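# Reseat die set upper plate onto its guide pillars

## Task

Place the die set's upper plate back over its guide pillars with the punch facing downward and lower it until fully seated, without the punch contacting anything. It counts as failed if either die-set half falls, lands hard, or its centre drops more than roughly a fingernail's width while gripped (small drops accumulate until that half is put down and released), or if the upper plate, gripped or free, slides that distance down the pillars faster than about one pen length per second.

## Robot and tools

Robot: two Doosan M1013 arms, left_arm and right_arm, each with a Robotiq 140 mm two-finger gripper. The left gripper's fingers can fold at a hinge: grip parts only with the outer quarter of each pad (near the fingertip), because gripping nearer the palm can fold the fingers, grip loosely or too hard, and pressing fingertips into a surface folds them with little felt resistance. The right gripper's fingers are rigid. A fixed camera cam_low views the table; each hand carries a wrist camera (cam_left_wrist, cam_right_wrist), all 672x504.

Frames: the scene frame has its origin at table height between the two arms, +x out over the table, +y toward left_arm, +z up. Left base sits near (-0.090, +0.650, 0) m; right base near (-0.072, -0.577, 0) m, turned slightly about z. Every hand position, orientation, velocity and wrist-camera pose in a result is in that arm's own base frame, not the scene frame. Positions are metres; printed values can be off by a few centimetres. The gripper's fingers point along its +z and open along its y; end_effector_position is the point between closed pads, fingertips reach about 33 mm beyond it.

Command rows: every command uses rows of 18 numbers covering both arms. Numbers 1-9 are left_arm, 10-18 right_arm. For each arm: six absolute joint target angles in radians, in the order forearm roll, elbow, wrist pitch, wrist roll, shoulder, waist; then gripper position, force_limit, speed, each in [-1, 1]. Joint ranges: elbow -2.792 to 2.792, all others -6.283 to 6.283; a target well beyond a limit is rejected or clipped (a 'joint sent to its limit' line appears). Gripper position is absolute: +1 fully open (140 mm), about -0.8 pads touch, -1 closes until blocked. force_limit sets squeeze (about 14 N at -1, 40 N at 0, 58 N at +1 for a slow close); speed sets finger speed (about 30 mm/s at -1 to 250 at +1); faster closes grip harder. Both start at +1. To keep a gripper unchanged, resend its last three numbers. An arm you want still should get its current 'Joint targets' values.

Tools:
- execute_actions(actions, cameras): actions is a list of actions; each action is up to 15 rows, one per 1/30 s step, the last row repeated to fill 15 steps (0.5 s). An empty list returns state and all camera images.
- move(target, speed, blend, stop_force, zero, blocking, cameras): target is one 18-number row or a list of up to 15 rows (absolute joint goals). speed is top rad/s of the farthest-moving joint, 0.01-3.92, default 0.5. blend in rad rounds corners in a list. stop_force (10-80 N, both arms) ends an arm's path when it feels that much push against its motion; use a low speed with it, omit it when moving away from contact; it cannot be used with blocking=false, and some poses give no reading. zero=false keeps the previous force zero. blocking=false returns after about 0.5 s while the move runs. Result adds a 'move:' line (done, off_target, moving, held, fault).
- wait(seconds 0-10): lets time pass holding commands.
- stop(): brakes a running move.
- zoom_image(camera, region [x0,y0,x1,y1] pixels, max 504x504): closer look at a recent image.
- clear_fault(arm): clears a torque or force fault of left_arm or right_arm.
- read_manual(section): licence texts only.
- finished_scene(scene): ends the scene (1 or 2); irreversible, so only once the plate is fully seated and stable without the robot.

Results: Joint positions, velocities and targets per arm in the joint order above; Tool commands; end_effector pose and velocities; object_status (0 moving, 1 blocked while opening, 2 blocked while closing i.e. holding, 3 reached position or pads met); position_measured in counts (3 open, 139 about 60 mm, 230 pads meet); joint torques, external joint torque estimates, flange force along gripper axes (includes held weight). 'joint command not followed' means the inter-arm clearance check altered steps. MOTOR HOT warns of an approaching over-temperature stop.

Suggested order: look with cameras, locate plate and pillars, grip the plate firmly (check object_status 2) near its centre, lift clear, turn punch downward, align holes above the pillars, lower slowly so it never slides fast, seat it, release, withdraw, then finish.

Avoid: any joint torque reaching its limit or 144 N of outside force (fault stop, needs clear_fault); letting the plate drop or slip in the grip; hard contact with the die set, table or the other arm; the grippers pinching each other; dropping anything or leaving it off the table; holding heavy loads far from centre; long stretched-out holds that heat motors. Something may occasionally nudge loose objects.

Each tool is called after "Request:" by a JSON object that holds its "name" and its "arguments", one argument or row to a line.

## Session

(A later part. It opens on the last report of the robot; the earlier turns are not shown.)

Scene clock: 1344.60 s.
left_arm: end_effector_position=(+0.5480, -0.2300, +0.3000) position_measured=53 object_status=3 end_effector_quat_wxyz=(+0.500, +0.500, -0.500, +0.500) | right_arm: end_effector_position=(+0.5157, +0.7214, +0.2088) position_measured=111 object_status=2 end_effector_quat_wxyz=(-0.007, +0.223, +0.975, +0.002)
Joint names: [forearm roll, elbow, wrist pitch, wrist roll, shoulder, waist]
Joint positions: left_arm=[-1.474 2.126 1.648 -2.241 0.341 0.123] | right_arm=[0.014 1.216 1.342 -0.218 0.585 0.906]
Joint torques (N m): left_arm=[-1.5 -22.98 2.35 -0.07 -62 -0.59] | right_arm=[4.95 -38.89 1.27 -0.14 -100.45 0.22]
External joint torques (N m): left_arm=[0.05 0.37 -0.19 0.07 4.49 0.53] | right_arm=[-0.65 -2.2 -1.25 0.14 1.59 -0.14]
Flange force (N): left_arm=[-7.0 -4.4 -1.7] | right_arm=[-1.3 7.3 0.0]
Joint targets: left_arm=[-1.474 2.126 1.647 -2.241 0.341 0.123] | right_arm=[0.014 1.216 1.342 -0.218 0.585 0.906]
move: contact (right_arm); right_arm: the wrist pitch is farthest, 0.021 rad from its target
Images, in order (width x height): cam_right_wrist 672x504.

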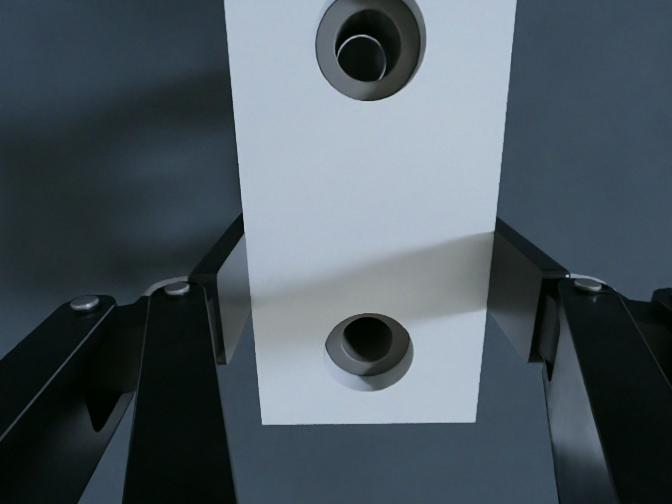

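Request:
{"name": "move", "arguments": {
  "target": [-1.4745,2.1262,1.6475,-2.241,0.3413,0.123,0.6,-1,-0.7,0.0141,1.2324,1.3210,-0.2176,0.5909,0.906,-1,0.6,0],
  "speed": 0.015,
  "stop_force": 12,
  "cameras": ["all"]
}}

Request:
{"name": "zoom_image", "arguments": {
  "camera": "cam_left_wrist",
  "region": [255, 200, 445, 350]
}}

Request:
{"name": "zoom_image", "arguments": {
  "camera": "cam_low",
  "region": [196, 170, 246, 220]
}}

Request:
{"name": "zoom_image", "arguments": {
  "camera": "cam_right_wrist",
  "region": [330, 305, 410, 370]
}}

Scene clock: 1377.10 s.
left_arm: end_effector_position=(+0.5480, -0.2300, +0.3000) position_measured=53 object_status=3 end_effector_quat_wxyz=(+0.500, +0.500, -0.500, +0.500) | right_arm: end_effector_position=(+0.5157, +0.7214, +0.2079) position_measured=111 object_status=2 end_effector_quat_wxyz=(-0.007, +0.223, +0.975, +0.002)
Joint names: [forearm roll, elbow, wrist pitch, wrist roll, shoulder, waist]
Joint positions: left_arm=[-1.474 2.126 1.648 -2.241 0.341 0.123] | right_arm=[0.014 1.218 1.341 -0.218 0.586 0.906]
Joint torques (N m): left_arm=[-1.51 -23.05 2.38 -0.05 -62.14 -0.52] | right_arm=[1.04 -31.38 -0.57 -0.33 -83.52 -11.02]
External joint torques (N m): left_arm=[0.06 0.45 -0.22 0.05 4.72 0.49] | right_arm=[3.25 -9.67 0.58 0.33 -15.09 10.94]
Flange force (N): left_arm=[-7.4 -4.5 -1.6] | right_arm=[12.4 4.4 -18.2]
Joint targets: left_arm=[-1.474 2.126 1.647 -2.241 0.341 0.123] | right_arm=[0.014 1.218 1.341 -0.218 0.586 0.906]
move: contact (right_arm); right_arm: the wrist pitch is farthest, 0.020 rad from its target

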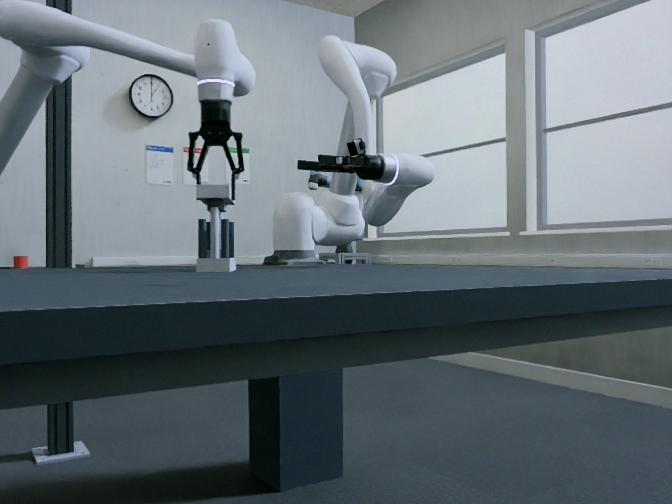

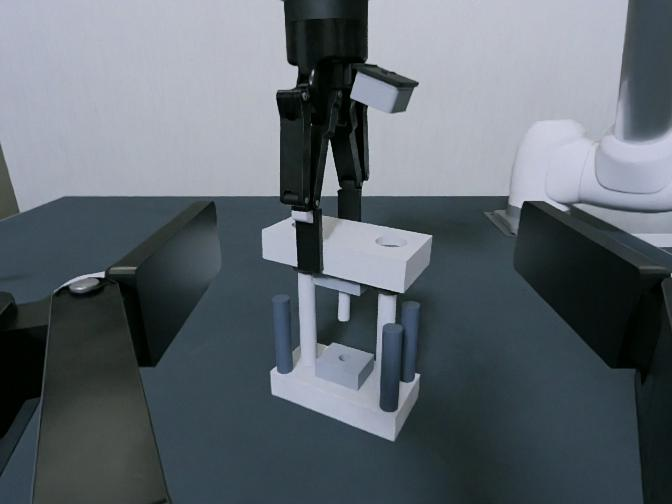

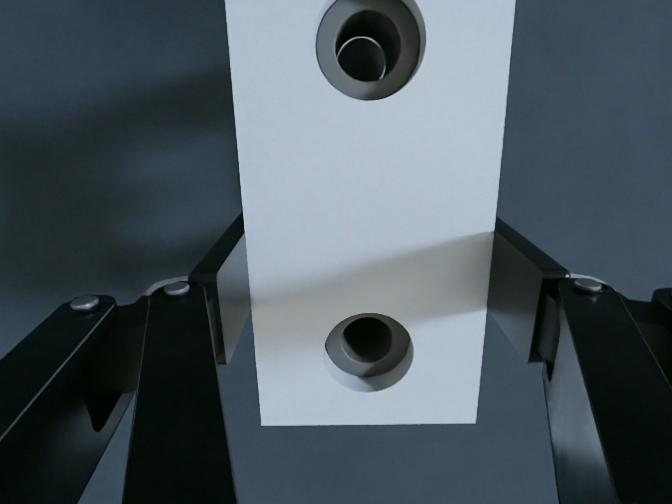

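Scaled by 2.653 from the camera's 672x504 image, which has a finer 960x720 frame.

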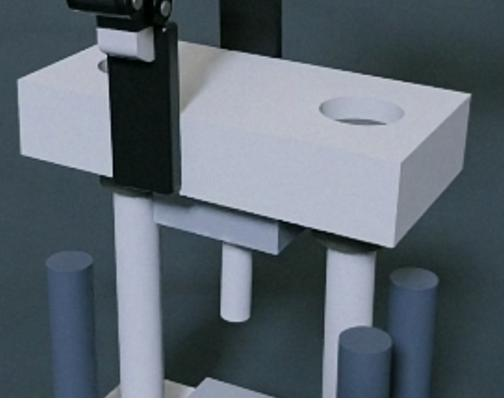

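Scaled by 10.080 from the camera's 672x504 image, which has a finer 960x720 frame.

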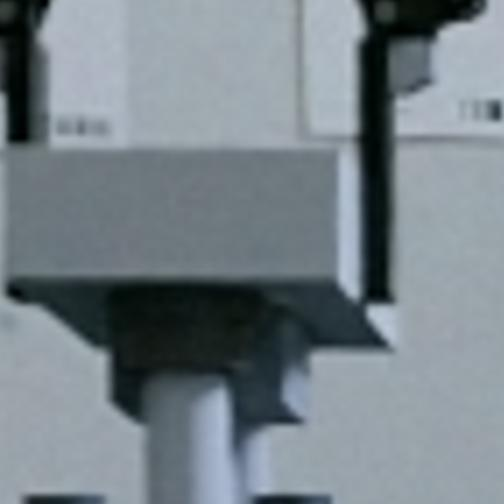

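Scaled by 6.300 from the camera's 672x504 image, which has a finer 960x720 frame.

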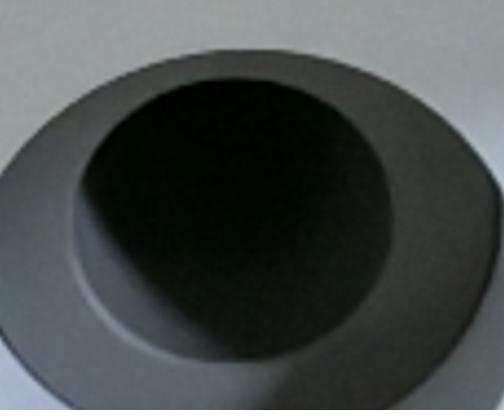

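Request:
{"name": "move", "arguments": {
  "target": [-1.2786,1.5753,1.909,-2.405,0.6813,-0.0522,0.6,-1,-0.7,0.0141,1.2112,1.3495,-0.2176,0.5836,0.9060,-1,0.6,0],
  "speed": 0.5,
  "cameras": ["all"]
}}

Request:
{"name": "zoom_image", "arguments": {
  "camera": "cam_left_wrist",
  "region": [240, 180, 440, 380]
}}

Scene clock: 1445.03 s.
left_arm: end_effector_position=(+0.6657, -0.3011, +0.2800) position_measured=53 object_status=3 end_effector_quat_wxyz=(+0.607, +0.362, -0.607, +0.362) | right_arm: end_effector_position=(+0.5157, +0.7213, +0.2132) position_measured=111 object_status=2 end_effector_quat_wxyz=(-0.007, +0.223, +0.975, +0.002)
Joint names: [forearm roll, elbow, wrist pitch, wrist roll, shoulder, waist]
Joint positions: left_arm=[-1.279 1.575 1.909 -2.405 0.681 -0.052] | right_arm=[0.014 1.211 1.349 -0.218 0.584 0.906]
Joint torques (N m): left_arm=[-1.05 -28.98 2.05 -0.04 -100.04 -0.57] | right_arm=[4.14 -49.79 0.17 -0.3 -114.95 -1.62]
External joint torques (N m): left_arm=[0.09 0.11 -0.21 0.04 5.44 0.51] | right_arm=[0.16 8.68 -0.17 0.3 16.48 1.52]
Flange force (N): left_arm=[-5.8 -5.4 -3.4] | right_arm=[1.1 4.2 17.1]
Joint targets: left_arm=[-1.279 1.575 1.909 -2.405 0.681 -0.052] | right_arm=[0.014 1.211 1.349 -0.218 0.584 0.906]
move: done

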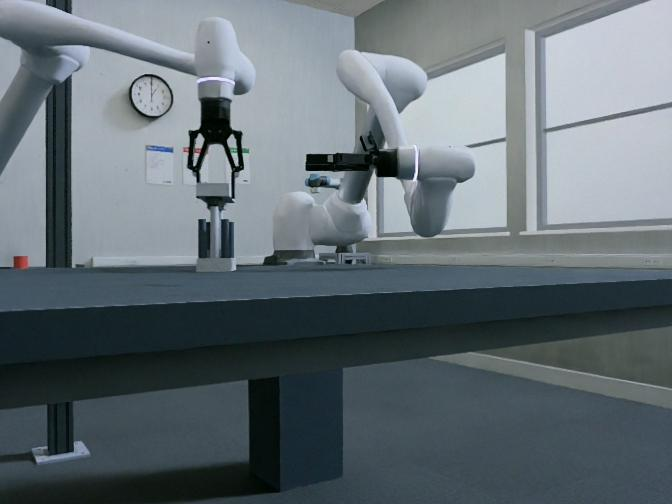

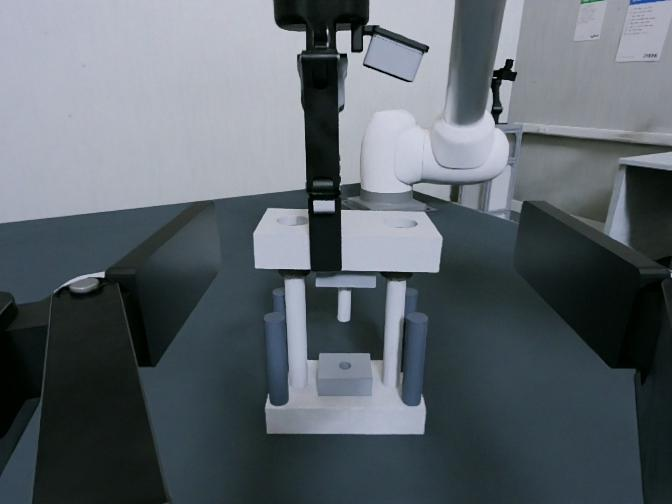

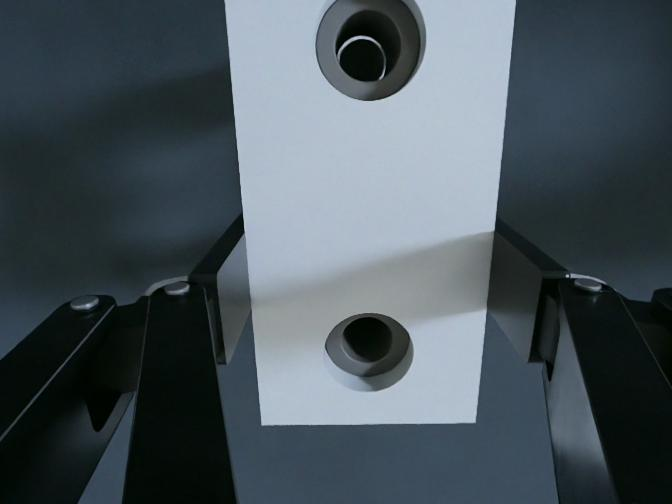

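Scaled by 2.520 from the camera's 672x504 image, which has a finer 960x720 frame.

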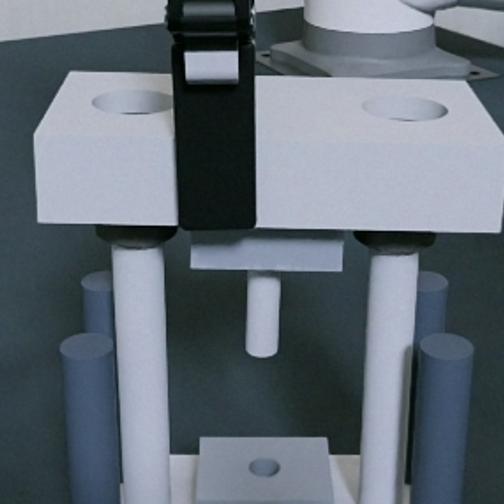

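Request:
{"name": "zoom_image", "arguments": {
  "camera": "cam_left_wrist",
  "region": [270, 255, 330, 300]
}}

Request:
{"name": "zoom_image", "arguments": {
  "camera": "cam_left_wrist",
  "region": [370, 255, 430, 300]
}}

Request:
{"name": "zoom_image", "arguments": {
  "camera": "cam_left_wrist",
  "region": [270, 310, 330, 355]
}}

Request:
{"name": "zoom_image", "arguments": {
  "camera": "cam_left_wrist",
  "region": [370, 310, 430, 355]
}}

Scaled by 8.400 from the camera's 672x504 image, which has a finer 960x720 frame.

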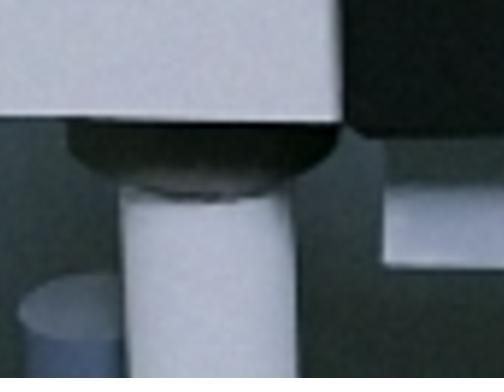

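Scaled by 8.400 from the camera's 672x504 image, which has a finer 960x720 frame.

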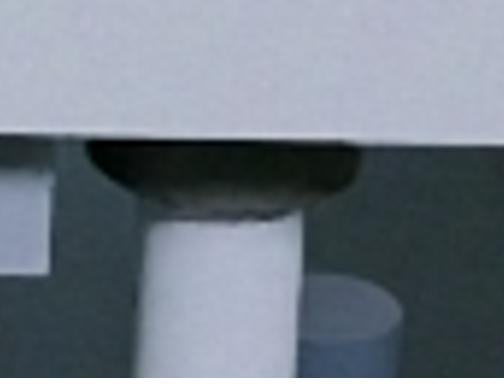

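Scaled by 8.400 from the camera's 672x504 image, which has a finer 960x720 frame.

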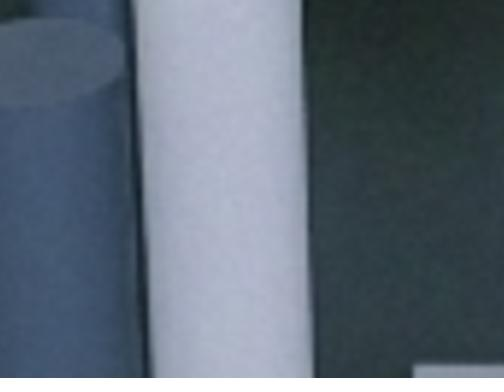

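Scaled by 8.400 from the camera's 672x504 image, which has a finer 960x720 frame.

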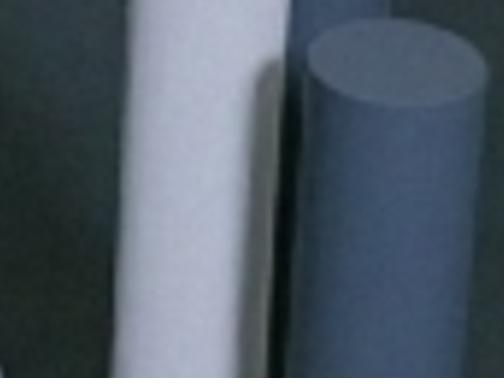

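Request:
{"name": "move", "arguments": {
  "target": [
    [-1.2786,1.5753,1.909,-2.405,0.6813,-0.0522,0.6,-1,-0.7,0.0141,1.1354,1.4424,-0.2176,0.5667,0.9060,-1,0.6,0],
    [-1.2786,1.5753,1.909,-2.405,0.6813,-0.0522,0.6,-1,-0.7,-0.0346,1.1549,1.4271,-3.2936,0.5542,0.9602,-1,0.6,0],
    [-1.2786,1.5753,1.909,-2.405,0.6813,-0.0522,0.6,-1,-0.7,-0.0346,1.2259,1.3389,-3.2936,0.5714,0.9602,-1,0.6,0]
  ],
  "speed": [0.15,0.8,0.1],
  "cameras": ["all"]
}}

Request:
{"name": "zoom_image", "arguments": {
  "camera": "cam_left_wrist",
  "region": [240, 180, 440, 380]
}}

Request:
{"name": "zoom_image", "arguments": {
  "camera": "cam_right_wrist",
  "region": [300, 0, 440, 110]
}}

Request:
{"name": "zoom_image", "arguments": {
  "camera": "cam_low",
  "region": [196, 170, 246, 220]
}}

Scene clock: 1524.43 s.
left_arm: end_effector_position=(+0.6657, -0.3010, +0.2800) position_measured=53 object_status=3 end_effector_quat_wxyz=(+0.607, +0.362, -0.607, +0.362) | right_arm: end_effector_position=(+0.4865, +0.7358, +0.2159) position_measured=111 object_status=2 end_effector_quat_wxyz=(+0.004, +0.975, -0.223, +0.017)
Joint names: [forearm roll, elbow, wrist pitch, wrist roll, shoulder, waist]
Joint positions: left_arm=[-1.279 1.575 1.909 -2.405 0.681 -0.052] | right_arm=[-0.035 1.226 1.339 -3.294 0.572 0.96]
Joint torques (N m): left_arm=[-1 -29.49 2.06 -0.08 -99.97 -0.57] | right_arm=[3.16 -49.43 -0.08 -0.23 -114.55 -0.68]
External joint torques (N m): left_arm=[0.03 0.59 -0.2 0.08 5.23 0.49] | right_arm=[0.93 8.39 0.05 0.23 17.11 1.12]
Flange force (N): left_arm=[-5.8 -4.2 -2.7] | right_arm=[-1.4 -6.2 16.7]
Joint targets: left_arm=[-1.279 1.575 1.909 -2.405 0.681 -0.052] | right_arm=[-0.035 1.226 1.339 -3.294 0.571 0.960]
move: done

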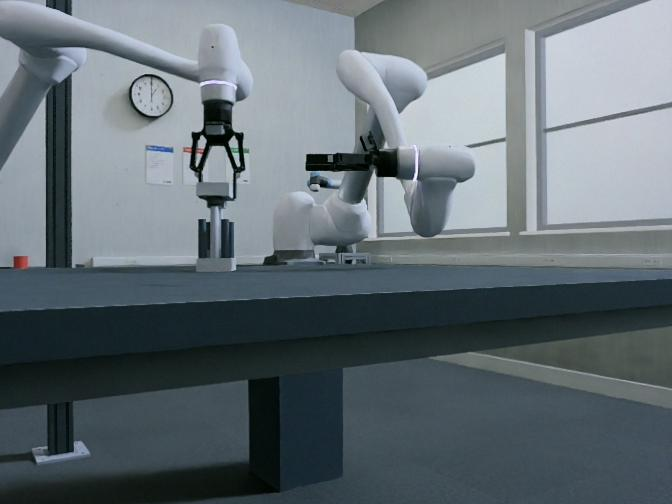

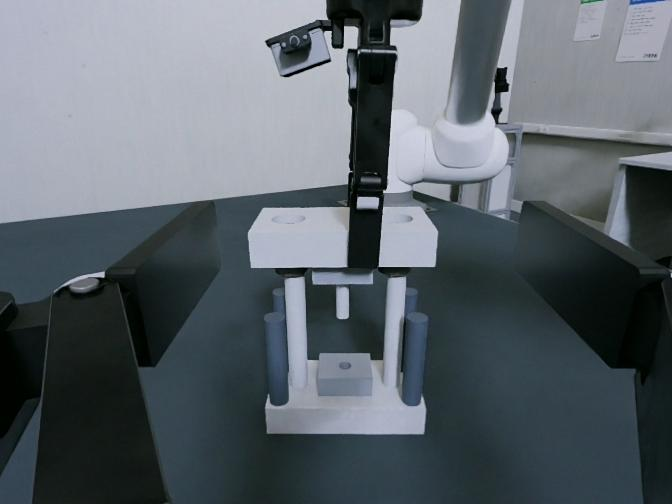

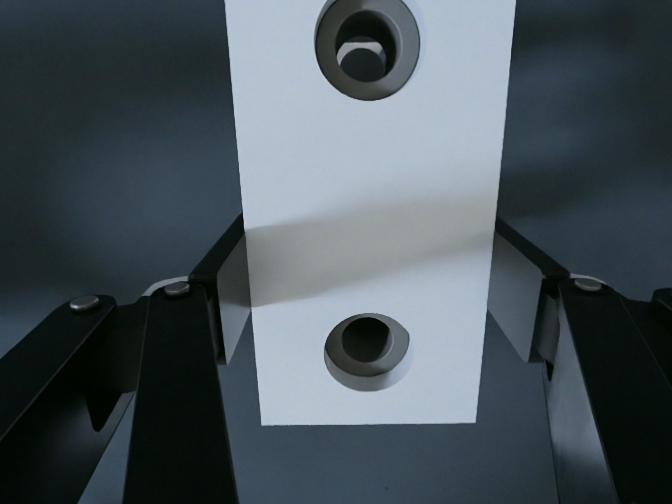

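Scaled by 2.520 from the camera's 672x504 image, which has a finer 960x720 frame.

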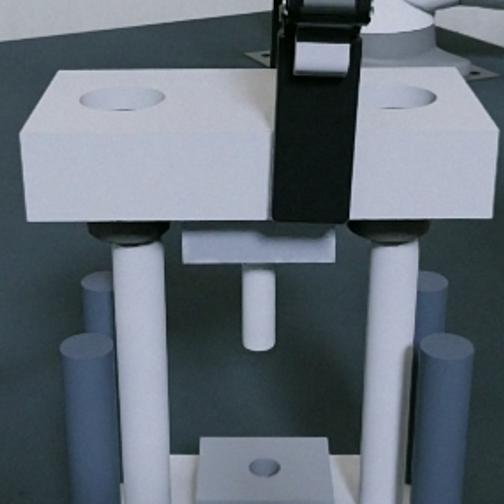

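Scaled by 3.600 from the camera's 672x504 image, which has a finer 960x720 frame.

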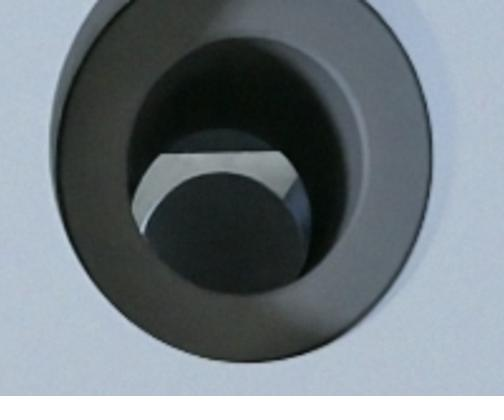

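Scaled by 10.080 from the camera's 672x504 image, which has a finer 960x720 frame.

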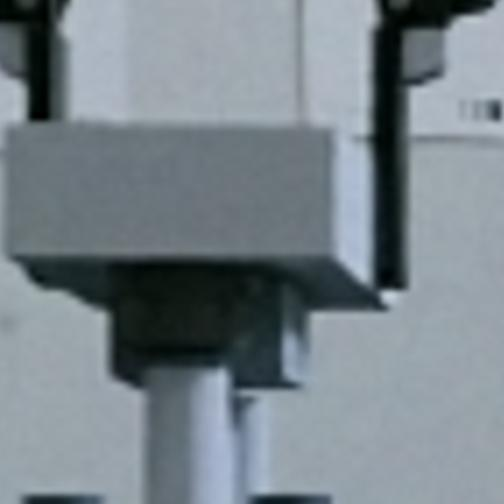

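Request:
{"name": "move", "arguments": {
  "target": [-1.2786,1.5753,1.909,-2.405,0.6813,-0.0522,0.6,-1,-0.7,-0.0346,1.2285,1.3362,-3.2903,0.5715,0.9635,-1,0.6,0],
  "speed": 0.05,
  "cameras": ["all"]
}}

Request:
{"name": "zoom_image", "arguments": {
  "camera": "cam_left_wrist",
  "region": [240, 180, 440, 380]
}}

Request:
{"name": "zoom_image", "arguments": {
  "camera": "cam_right_wrist",
  "region": [300, 0, 440, 110]
}}

Request:
{"name": "zoom_image", "arguments": {
  "camera": "cam_low",
  "region": [200, 190, 240, 220]
}}

Scene clock: 1551.70 s.
left_arm: end_effector_position=(+0.6657, -0.3010, +0.2800) position_measured=53 object_status=3 end_effector_quat_wxyz=(+0.607, +0.362, -0.607, +0.362) | right_arm: end_effector_position=(+0.4839, +0.7372, +0.2147) position_measured=111 object_status=2 end_effector_quat_wxyz=(+0.004, +0.975, -0.223, +0.017)
Joint names: [forearm roll, elbow, wrist pitch, wrist roll, shoulder, waist]
Joint positions: left_arm=[-1.279 1.575 1.909 -2.405 0.681 -0.052] | right_arm=[-0.035 1.228 1.336 -3.29 0.571 0.964]
Joint torques (N m): left_arm=[-1.03 -29.52 2.05 -0.08 -100.21 -0.45] | right_arm=[3.12 -49.61 0.07 -0.33 -114.35 -0.36]
External joint torques (N m): left_arm=[0.05 0.66 -0.21 0.08 5.68 0.02] | right_arm=[0.96 8.65 -0.09 0.33 17.02 0.62]
Flange force (N): left_arm=[-6.3 -4.8 -2.4] | right_arm=[-1.1 -5.1 17.2]
Joint targets: left_arm=[-1.279 1.575 1.909 -2.405 0.681 -0.052] | right_arm=[-0.035 1.228 1.336 -3.290 0.572 0.964]
move: done

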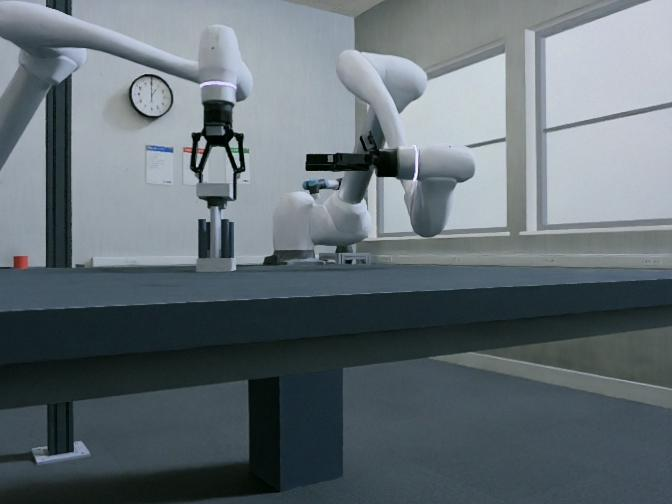

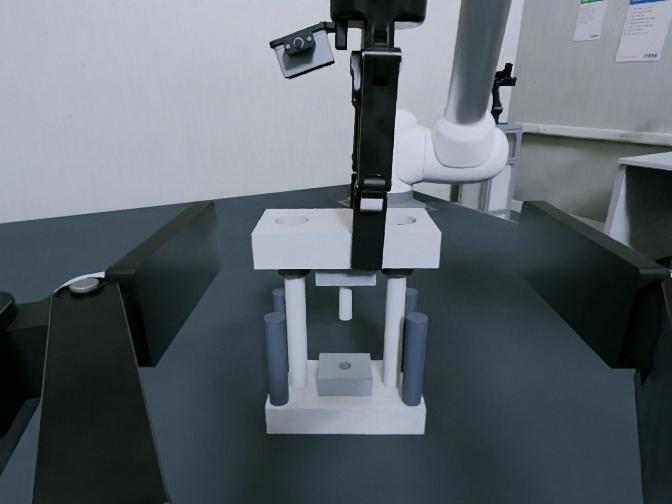

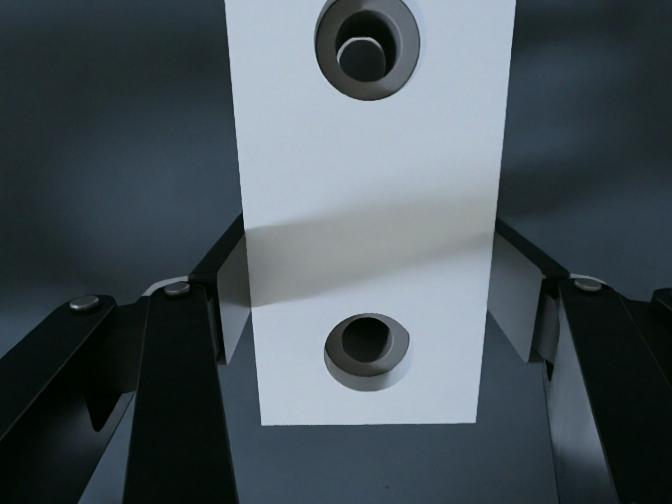

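Scaled by 2.520 from the camera's 672x504 image, which has a finer 960x720 frame.

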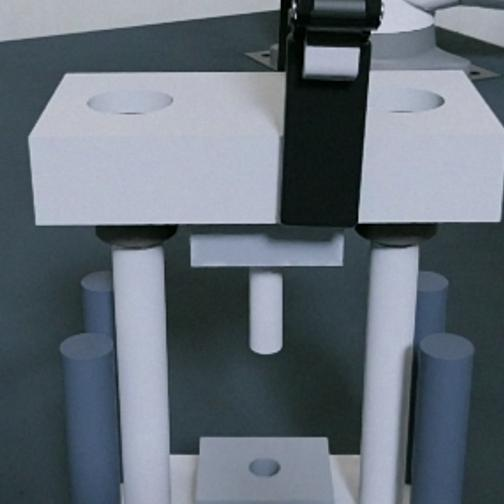

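Scaled by 3.600 from the camera's 672x504 image, which has a finer 960x720 frame.

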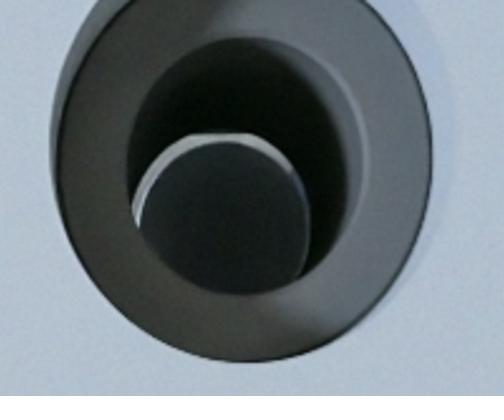

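Scaled by 12.600 from the camera's 672x504 image, which has a finer 960x720 frame.

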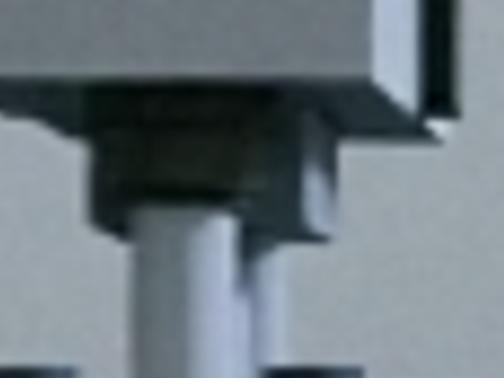

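Request:
{"name": "move", "arguments": {
  "target": [-1.2786,1.5753,1.909,-2.405,0.6813,-0.0522,0.6,-1,-0.7,-0.0346,1.2514,1.3052,-3.2903,0.5796,0.9635,-1,0.6,0],
  "speed": 0.015,
  "stop_force": 10,
  "cameras": ["all"]
}}

Request:
{"name": "zoom_image", "arguments": {
  "camera": "cam_left_wrist",
  "region": [240, 180, 440, 380]
}}

Request:
{"name": "zoom_image", "arguments": {
  "camera": "cam_right_wrist",
  "region": [300, 0, 440, 110]
}}

Scene clock: 1566.53 s.
left_arm: end_effector_position=(+0.6657, -0.3010, +0.2800) position_measured=53 object_status=3 end_effector_quat_wxyz=(+0.607, +0.362, -0.607, +0.362) | right_arm: end_effector_position=(+0.4839, +0.7374, +0.2015) position_measured=111 object_status=2 end_effector_quat_wxyz=(+0.004, +0.975, -0.223, +0.017)
Joint names: [forearm roll, elbow, wrist pitch, wrist roll, shoulder, waist]
Joint positions: left_arm=[-1.279 1.575 1.909 -2.405 0.681 -0.052] | right_arm=[-0.035 1.244 1.315 -3.29 0.577 0.964]
Joint torques (N m): left_arm=[-1.02 -29.54 2.05 -0.07 -100.24 -0.41] | right_arm=[2.59 -49.33 -3.32 -0.38 -106.82 -3.69]
External joint torques (N m): left_arm=[0.06 0.75 -0.21 0.07 5.97 0.26] | right_arm=[1.46 8.55 3.3 0.38 9.22 3.69]
Flange force (N): left_arm=[-6.6 -4.8 -2.7] | right_arm=[-5.5 3.5 8.4]
Joint targets: left_arm=[-1.279 1.575 1.909 -2.405 0.681 -0.052] | right_arm=[-0.035 1.244 1.315 -3.290 0.577 0.964]
move: contact (right_arm)

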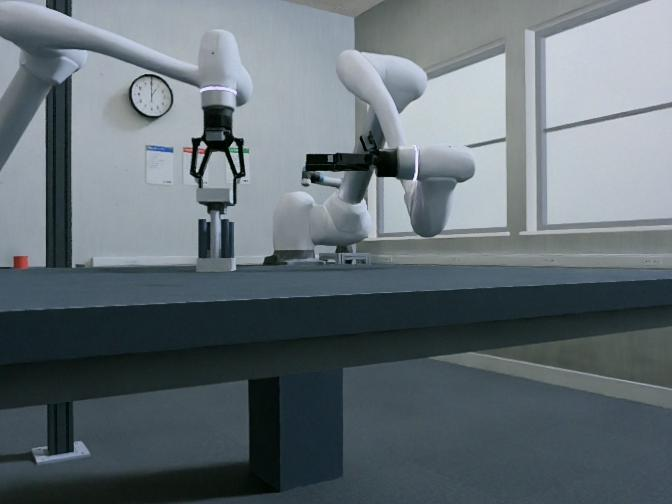

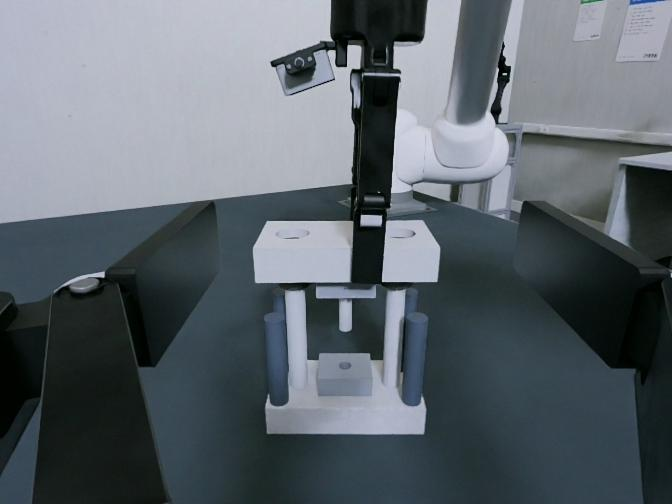

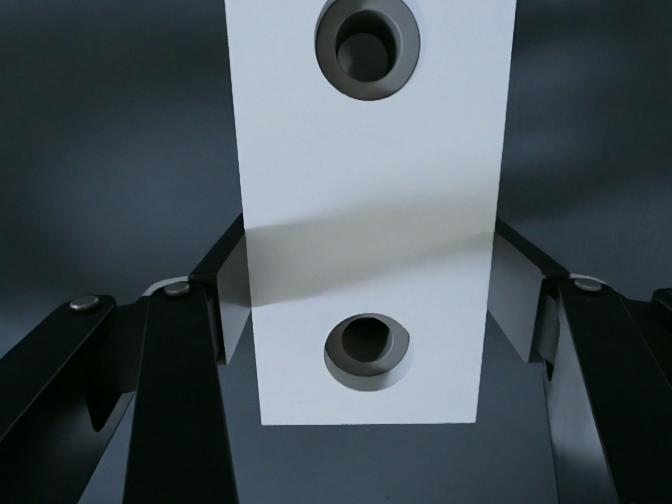

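Scaled by 2.520 from the camera's 672x504 image, which has a finer 960x720 frame.

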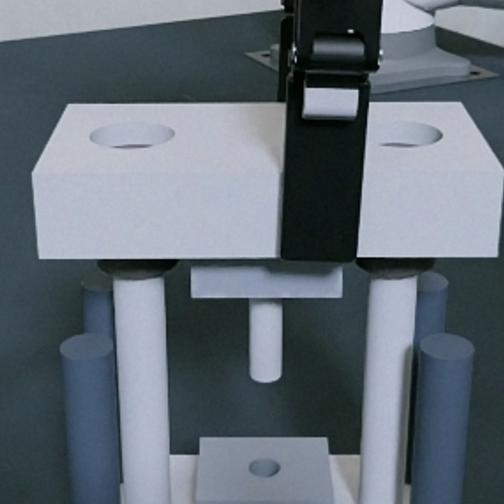

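Scaled by 3.600 from the camera's 672x504 image, which has a finer 960x720 frame.

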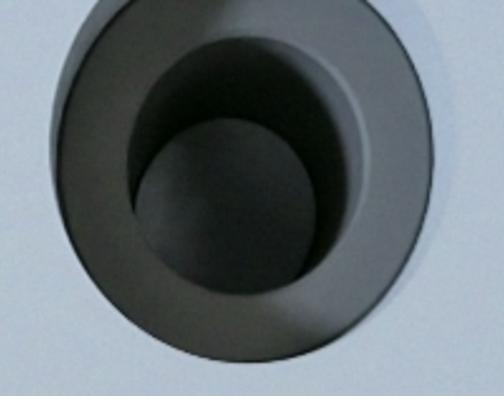

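Request:
{"name": "move", "arguments": {
  "target": [-1.2786,1.5753,1.909,-2.405,0.6813,-0.0522,0.6,-1,-0.7,-0.0346,1.2693,1.2812,-3.2902,0.5857,0.9637,-1,0.6,0],
  "speed": 0.02,
  "stop_force": 15
}}

Scene clock: 1597.47 s.
left_arm: end_effector_position=(+0.6657, -0.3010, +0.2800) position_measured=53 object_status=3 end_effector_quat_wxyz=(+0.607, +0.362, -0.607, +0.362) | right_arm: end_effector_position=(+0.4834, +0.7371, +0.1801) position_measured=111 object_status=2 end_effector_quat_wxyz=(+0.004, +0.975, -0.222, +0.016)
Joint names: [forearm roll, elbow, wrist pitch, wrist roll, shoulder, waist]
Joint positions: left_arm=[-1.279 1.575 1.909 -2.405 0.681 -0.052] | right_arm=[-0.035 1.269 1.281 -3.29 0.586 0.964]
Joint torques (N m): left_arm=[-1.04 -29.51 2.04 -0.07 -99.85 -0.38] | right_arm=[4.07 -37 2.09 -0.85 -96.72 0.03]
External joint torques (N m): left_arm=[0.07 0.63 -0.19 0.07 5.19 0.38] | right_arm=[-0.03 -3.62 -2.11 0.86 -1.9 0.1]
Flange force (N): left_arm=[-5.7 -4.1 -2.6] | right_arm=[-0.4 -4.4 -1.5]
Joint targets: left_arm=[-1.279 1.575 1.909 -2.405 0.681 -0.052] | right_arm=[-0.035 1.269 1.281 -3.290 0.586 0.964]
move: done

Request:
{"name": "move", "arguments": {
  "target": [
    [-1.2786,1.5753,1.909,-2.405,0.6813,-0.0522,0.6,-1,-0.7,-0.0346,1.2852,1.2579,-3.2902,0.5931,0.9637,-1,0.6,0],
    [-1.2786,1.5753,1.909,-2.405,0.6813,-0.0522,0.6,-1,-0.7,-0.0346,1.3053,1.2274,-3.2902,0.6035,0.9637,-1,0.6,0]
  ],
  "speed": 0.02,
  "stop_force": 20,
  "cameras": ["all"]
}}

Request:
{"name": "zoom_image", "arguments": {
  "camera": "cam_left_wrist",
  "region": [240, 200, 440, 400]
}}

Scene clock: 1610.87 s.
left_arm: end_effector_position=(+0.6657, -0.3010, +0.2800) position_measured=53 object_status=3 end_effector_quat_wxyz=(+0.607, +0.362, -0.607, +0.362) | right_arm: end_effector_position=(+0.4834, +0.7372, +0.1579) position_measured=111 object_status=2 end_effector_quat_wxyz=(+0.003, +0.975, -0.222, +0.016)
Joint names: [forearm roll, elbow, wrist pitch, wrist roll, shoulder, waist]
Joint positions: left_arm=[-1.279 1.575 1.909 -2.405 0.681 -0.052] | right_arm=[-0.035 1.293 1.246 -3.29 0.597 0.964]
Joint torques (N m): left_arm=[-1.03 -29.52 2.05 -0.07 -99.92 -0.61] | right_arm=[5.87 -24.46 -2.09 -0.94 -67.02 4.22]
External joint torques (N m): left_arm=[0.08 0.85 -0.22 0.07 6.08 0.6] | right_arm=[-1.91 -15.35 2.07 0.93 -31.1 -4.02]
Flange force (N): left_arm=[-6.8 -4.5 -3.1] | right_arm=[3.7 7.4 -34.9]
Joint targets: left_arm=[-1.279 1.575 1.909 -2.405 0.681 -0.052] | right_arm=[-0.035 1.293 1.246 -3.290 0.597 0.964]
move: contact (right_arm); path passed 1 of 2 targets; right_arm: the wrist pitch is farthest, 0.019 rad from its target

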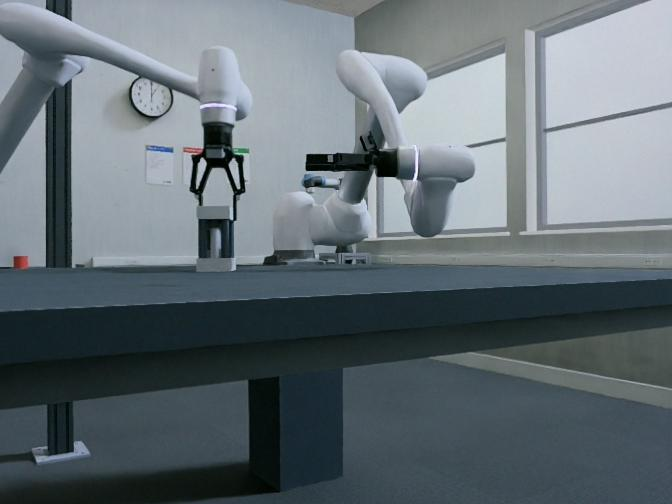

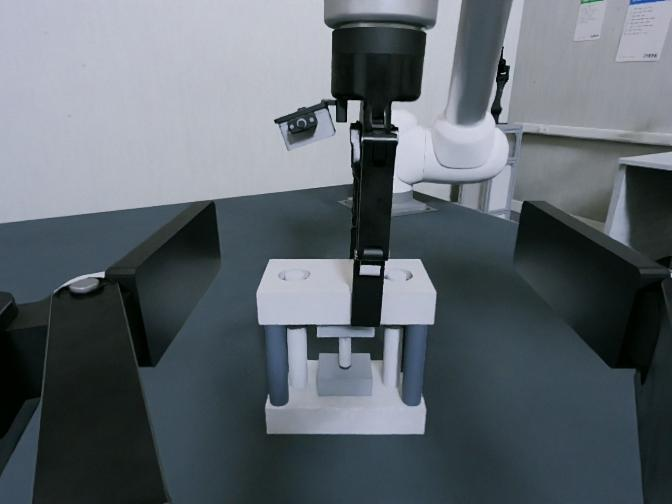

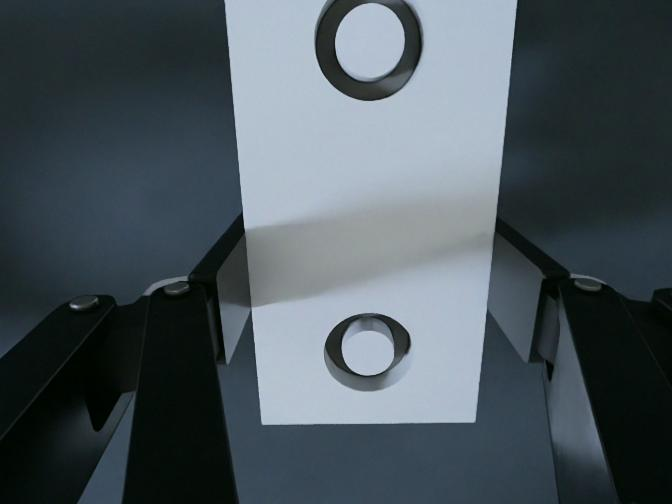

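Scaled by 2.520 from the camera's 672x504 image, which has a finer 960x720 frame.

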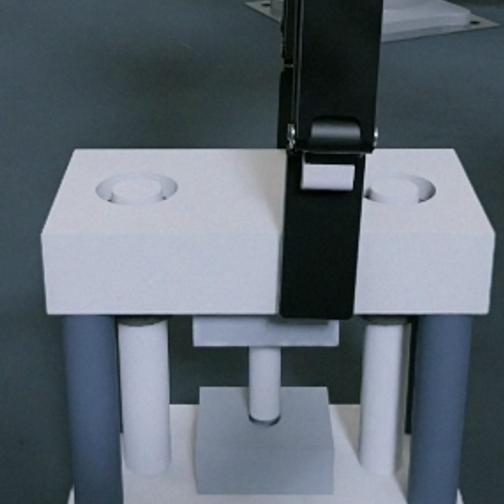

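Request:
{"name": "move", "arguments": {
  "target": [-1.2786,1.5753,1.909,-2.405,0.6813,-0.0522,0.6,-1,-0.7,-0.0346,1.293,1.2463,-3.2902,0.5966,0.9637,0.4,-1,-1],
  "speed": 0.05,
  "cameras": ["cam_left_wrist","cam_right_wrist"]
}}

Request:
{"name": "zoom_image", "arguments": {
  "camera": "cam_left_wrist",
  "region": [240, 200, 440, 400]
}}

Scene clock: 1623.17 s.
left_arm: end_effector_position=(+0.6657, -0.3010, +0.2800) position_measured=53 object_status=3 end_effector_quat_wxyz=(+0.607, +0.362, -0.607, +0.362) | right_arm: end_effector_position=(+0.4833, +0.7371, +0.1578) position_measured=78 object_status=0 end_effector_quat_wxyz=(+0.003, +0.975, -0.222, +0.016)
Joint names: [forearm roll, elbow, wrist pitch, wrist roll, shoulder, waist]
Joint positions: left_arm=[-1.279 1.575 1.909 -2.405 0.681 -0.052] | right_arm=[-0.035 1.293 1.246 -3.29 0.597 0.964]
Joint torques (N m): left_arm=[-1.04 -29.56 2.04 -0.07 -99.92 -0.34] | right_arm=[3.5 -39.26 -0.01 -0.26 -99.72 -1.14]
External joint torques (N m): left_arm=[0.07 0.51 -0.17 0.07 4.55 0.24] | right_arm=[0.46 -0.7 -0.01 0.26 1.3 0.87]
Flange force (N): left_arm=[-5.0 -3.7 -2.2] | right_arm=[-0.8 -4.1 0.0]
Joint targets: left_arm=[-1.279 1.575 1.909 -2.405 0.681 -0.052] | right_arm=[-0.035 1.293 1.246 -3.290 0.597 0.964]
move: done
Images, in order (width x height): cam_left_wrist 672x504, cam_right_wrist 672x504.

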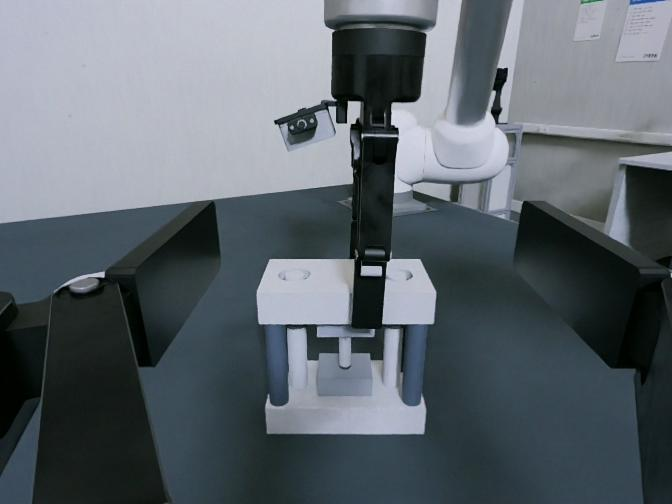

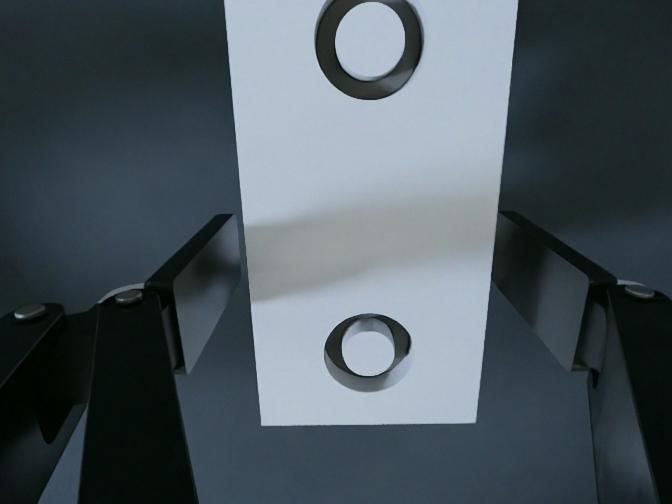

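Scaled by 2.520 from the camera's 672x504 image, which has a finer 960x720 frame.

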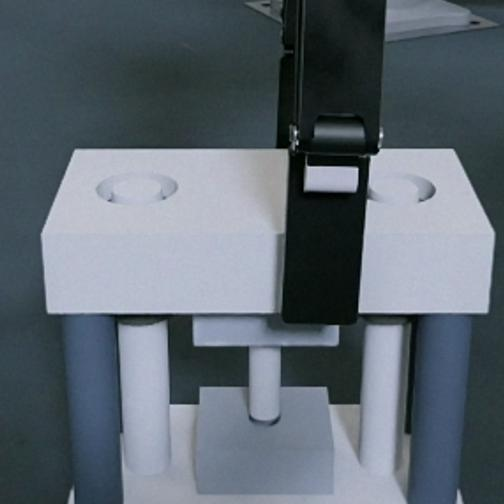

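Request:
{"name": "move", "arguments": {
  "target": [
    [-1.2786,1.5753,1.909,-2.405,0.6813,-0.0522,0.6,-1,-0.7,-0.0346,1.2269,1.3382,-3.2902,0.5712,0.9637,0.4,-1,-1],
    [-1.2786,1.5753,1.909,-2.405,0.6813,-0.0522,0.6,-1,-0.7,-0.0346,1.1559,1.4264,-3.2902,0.5539,0.9637,0.4,-1,-1]
  ],
  "speed": 0.15,
  "blend": [0.02,0],
  "cameras": ["cam_left_wrist"]
}}

Scene clock: 1633.77 s.
left_arm: end_effector_position=(+0.6657, -0.3010, +0.2800) position_measured=53 object_status=3 end_effector_quat_wxyz=(+0.607, +0.362, -0.607, +0.362) | right_arm: end_effector_position=(+0.4839, +0.7372, +0.2702) position_measured=78 object_status=3 end_effector_quat_wxyz=(+0.004, +0.974, -0.225, +0.017)
Joint names: [forearm roll, elbow, wrist pitch, wrist roll, shoulder, waist]
Joint positions: left_arm=[-1.279 1.575 1.909 -2.405 0.681 -0.052] | right_arm=[-0.035 1.156 1.426 -3.29 0.554 0.964]
Joint torques (N m): left_arm=[-1.03 -29.6 2.04 -0.08 -100 -0.58] | right_arm=[3.7 -40.56 -0.01 -0.28 -98.5 -0.79]
External joint torques (N m): left_arm=[0.08 0.67 -0.19 0.08 5.1 0.75] | right_arm=[0.43 -1.16 -0.02 0.28 2.03 0.65]
Flange force (N): left_arm=[-5.7 -3.7 -2.9] | right_arm=[-0.2 -6.9 -1.1]
Joint targets: left_arm=[-1.279 1.575 1.909 -2.405 0.681 -0.052] | right_arm=[-0.035 1.156 1.426 -3.290 0.554 0.964]
move: done
Images, in order (width x height): cam_left_wrist 672x504.

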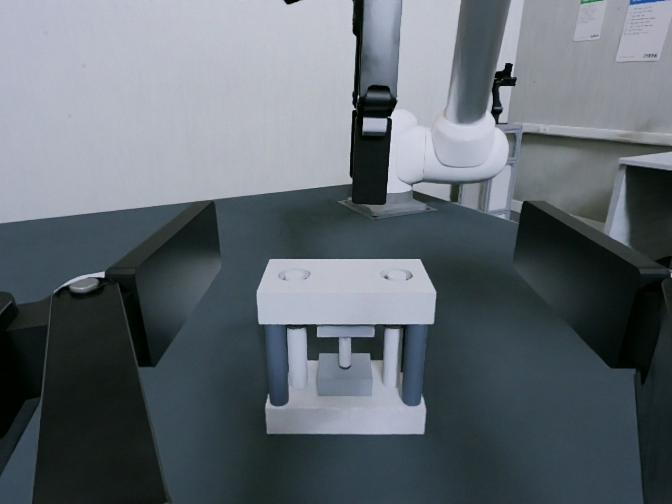

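Request:
{"name": "finished_scene", "arguments": {
  "scene": 1
}}

The scene is finished: the task was done.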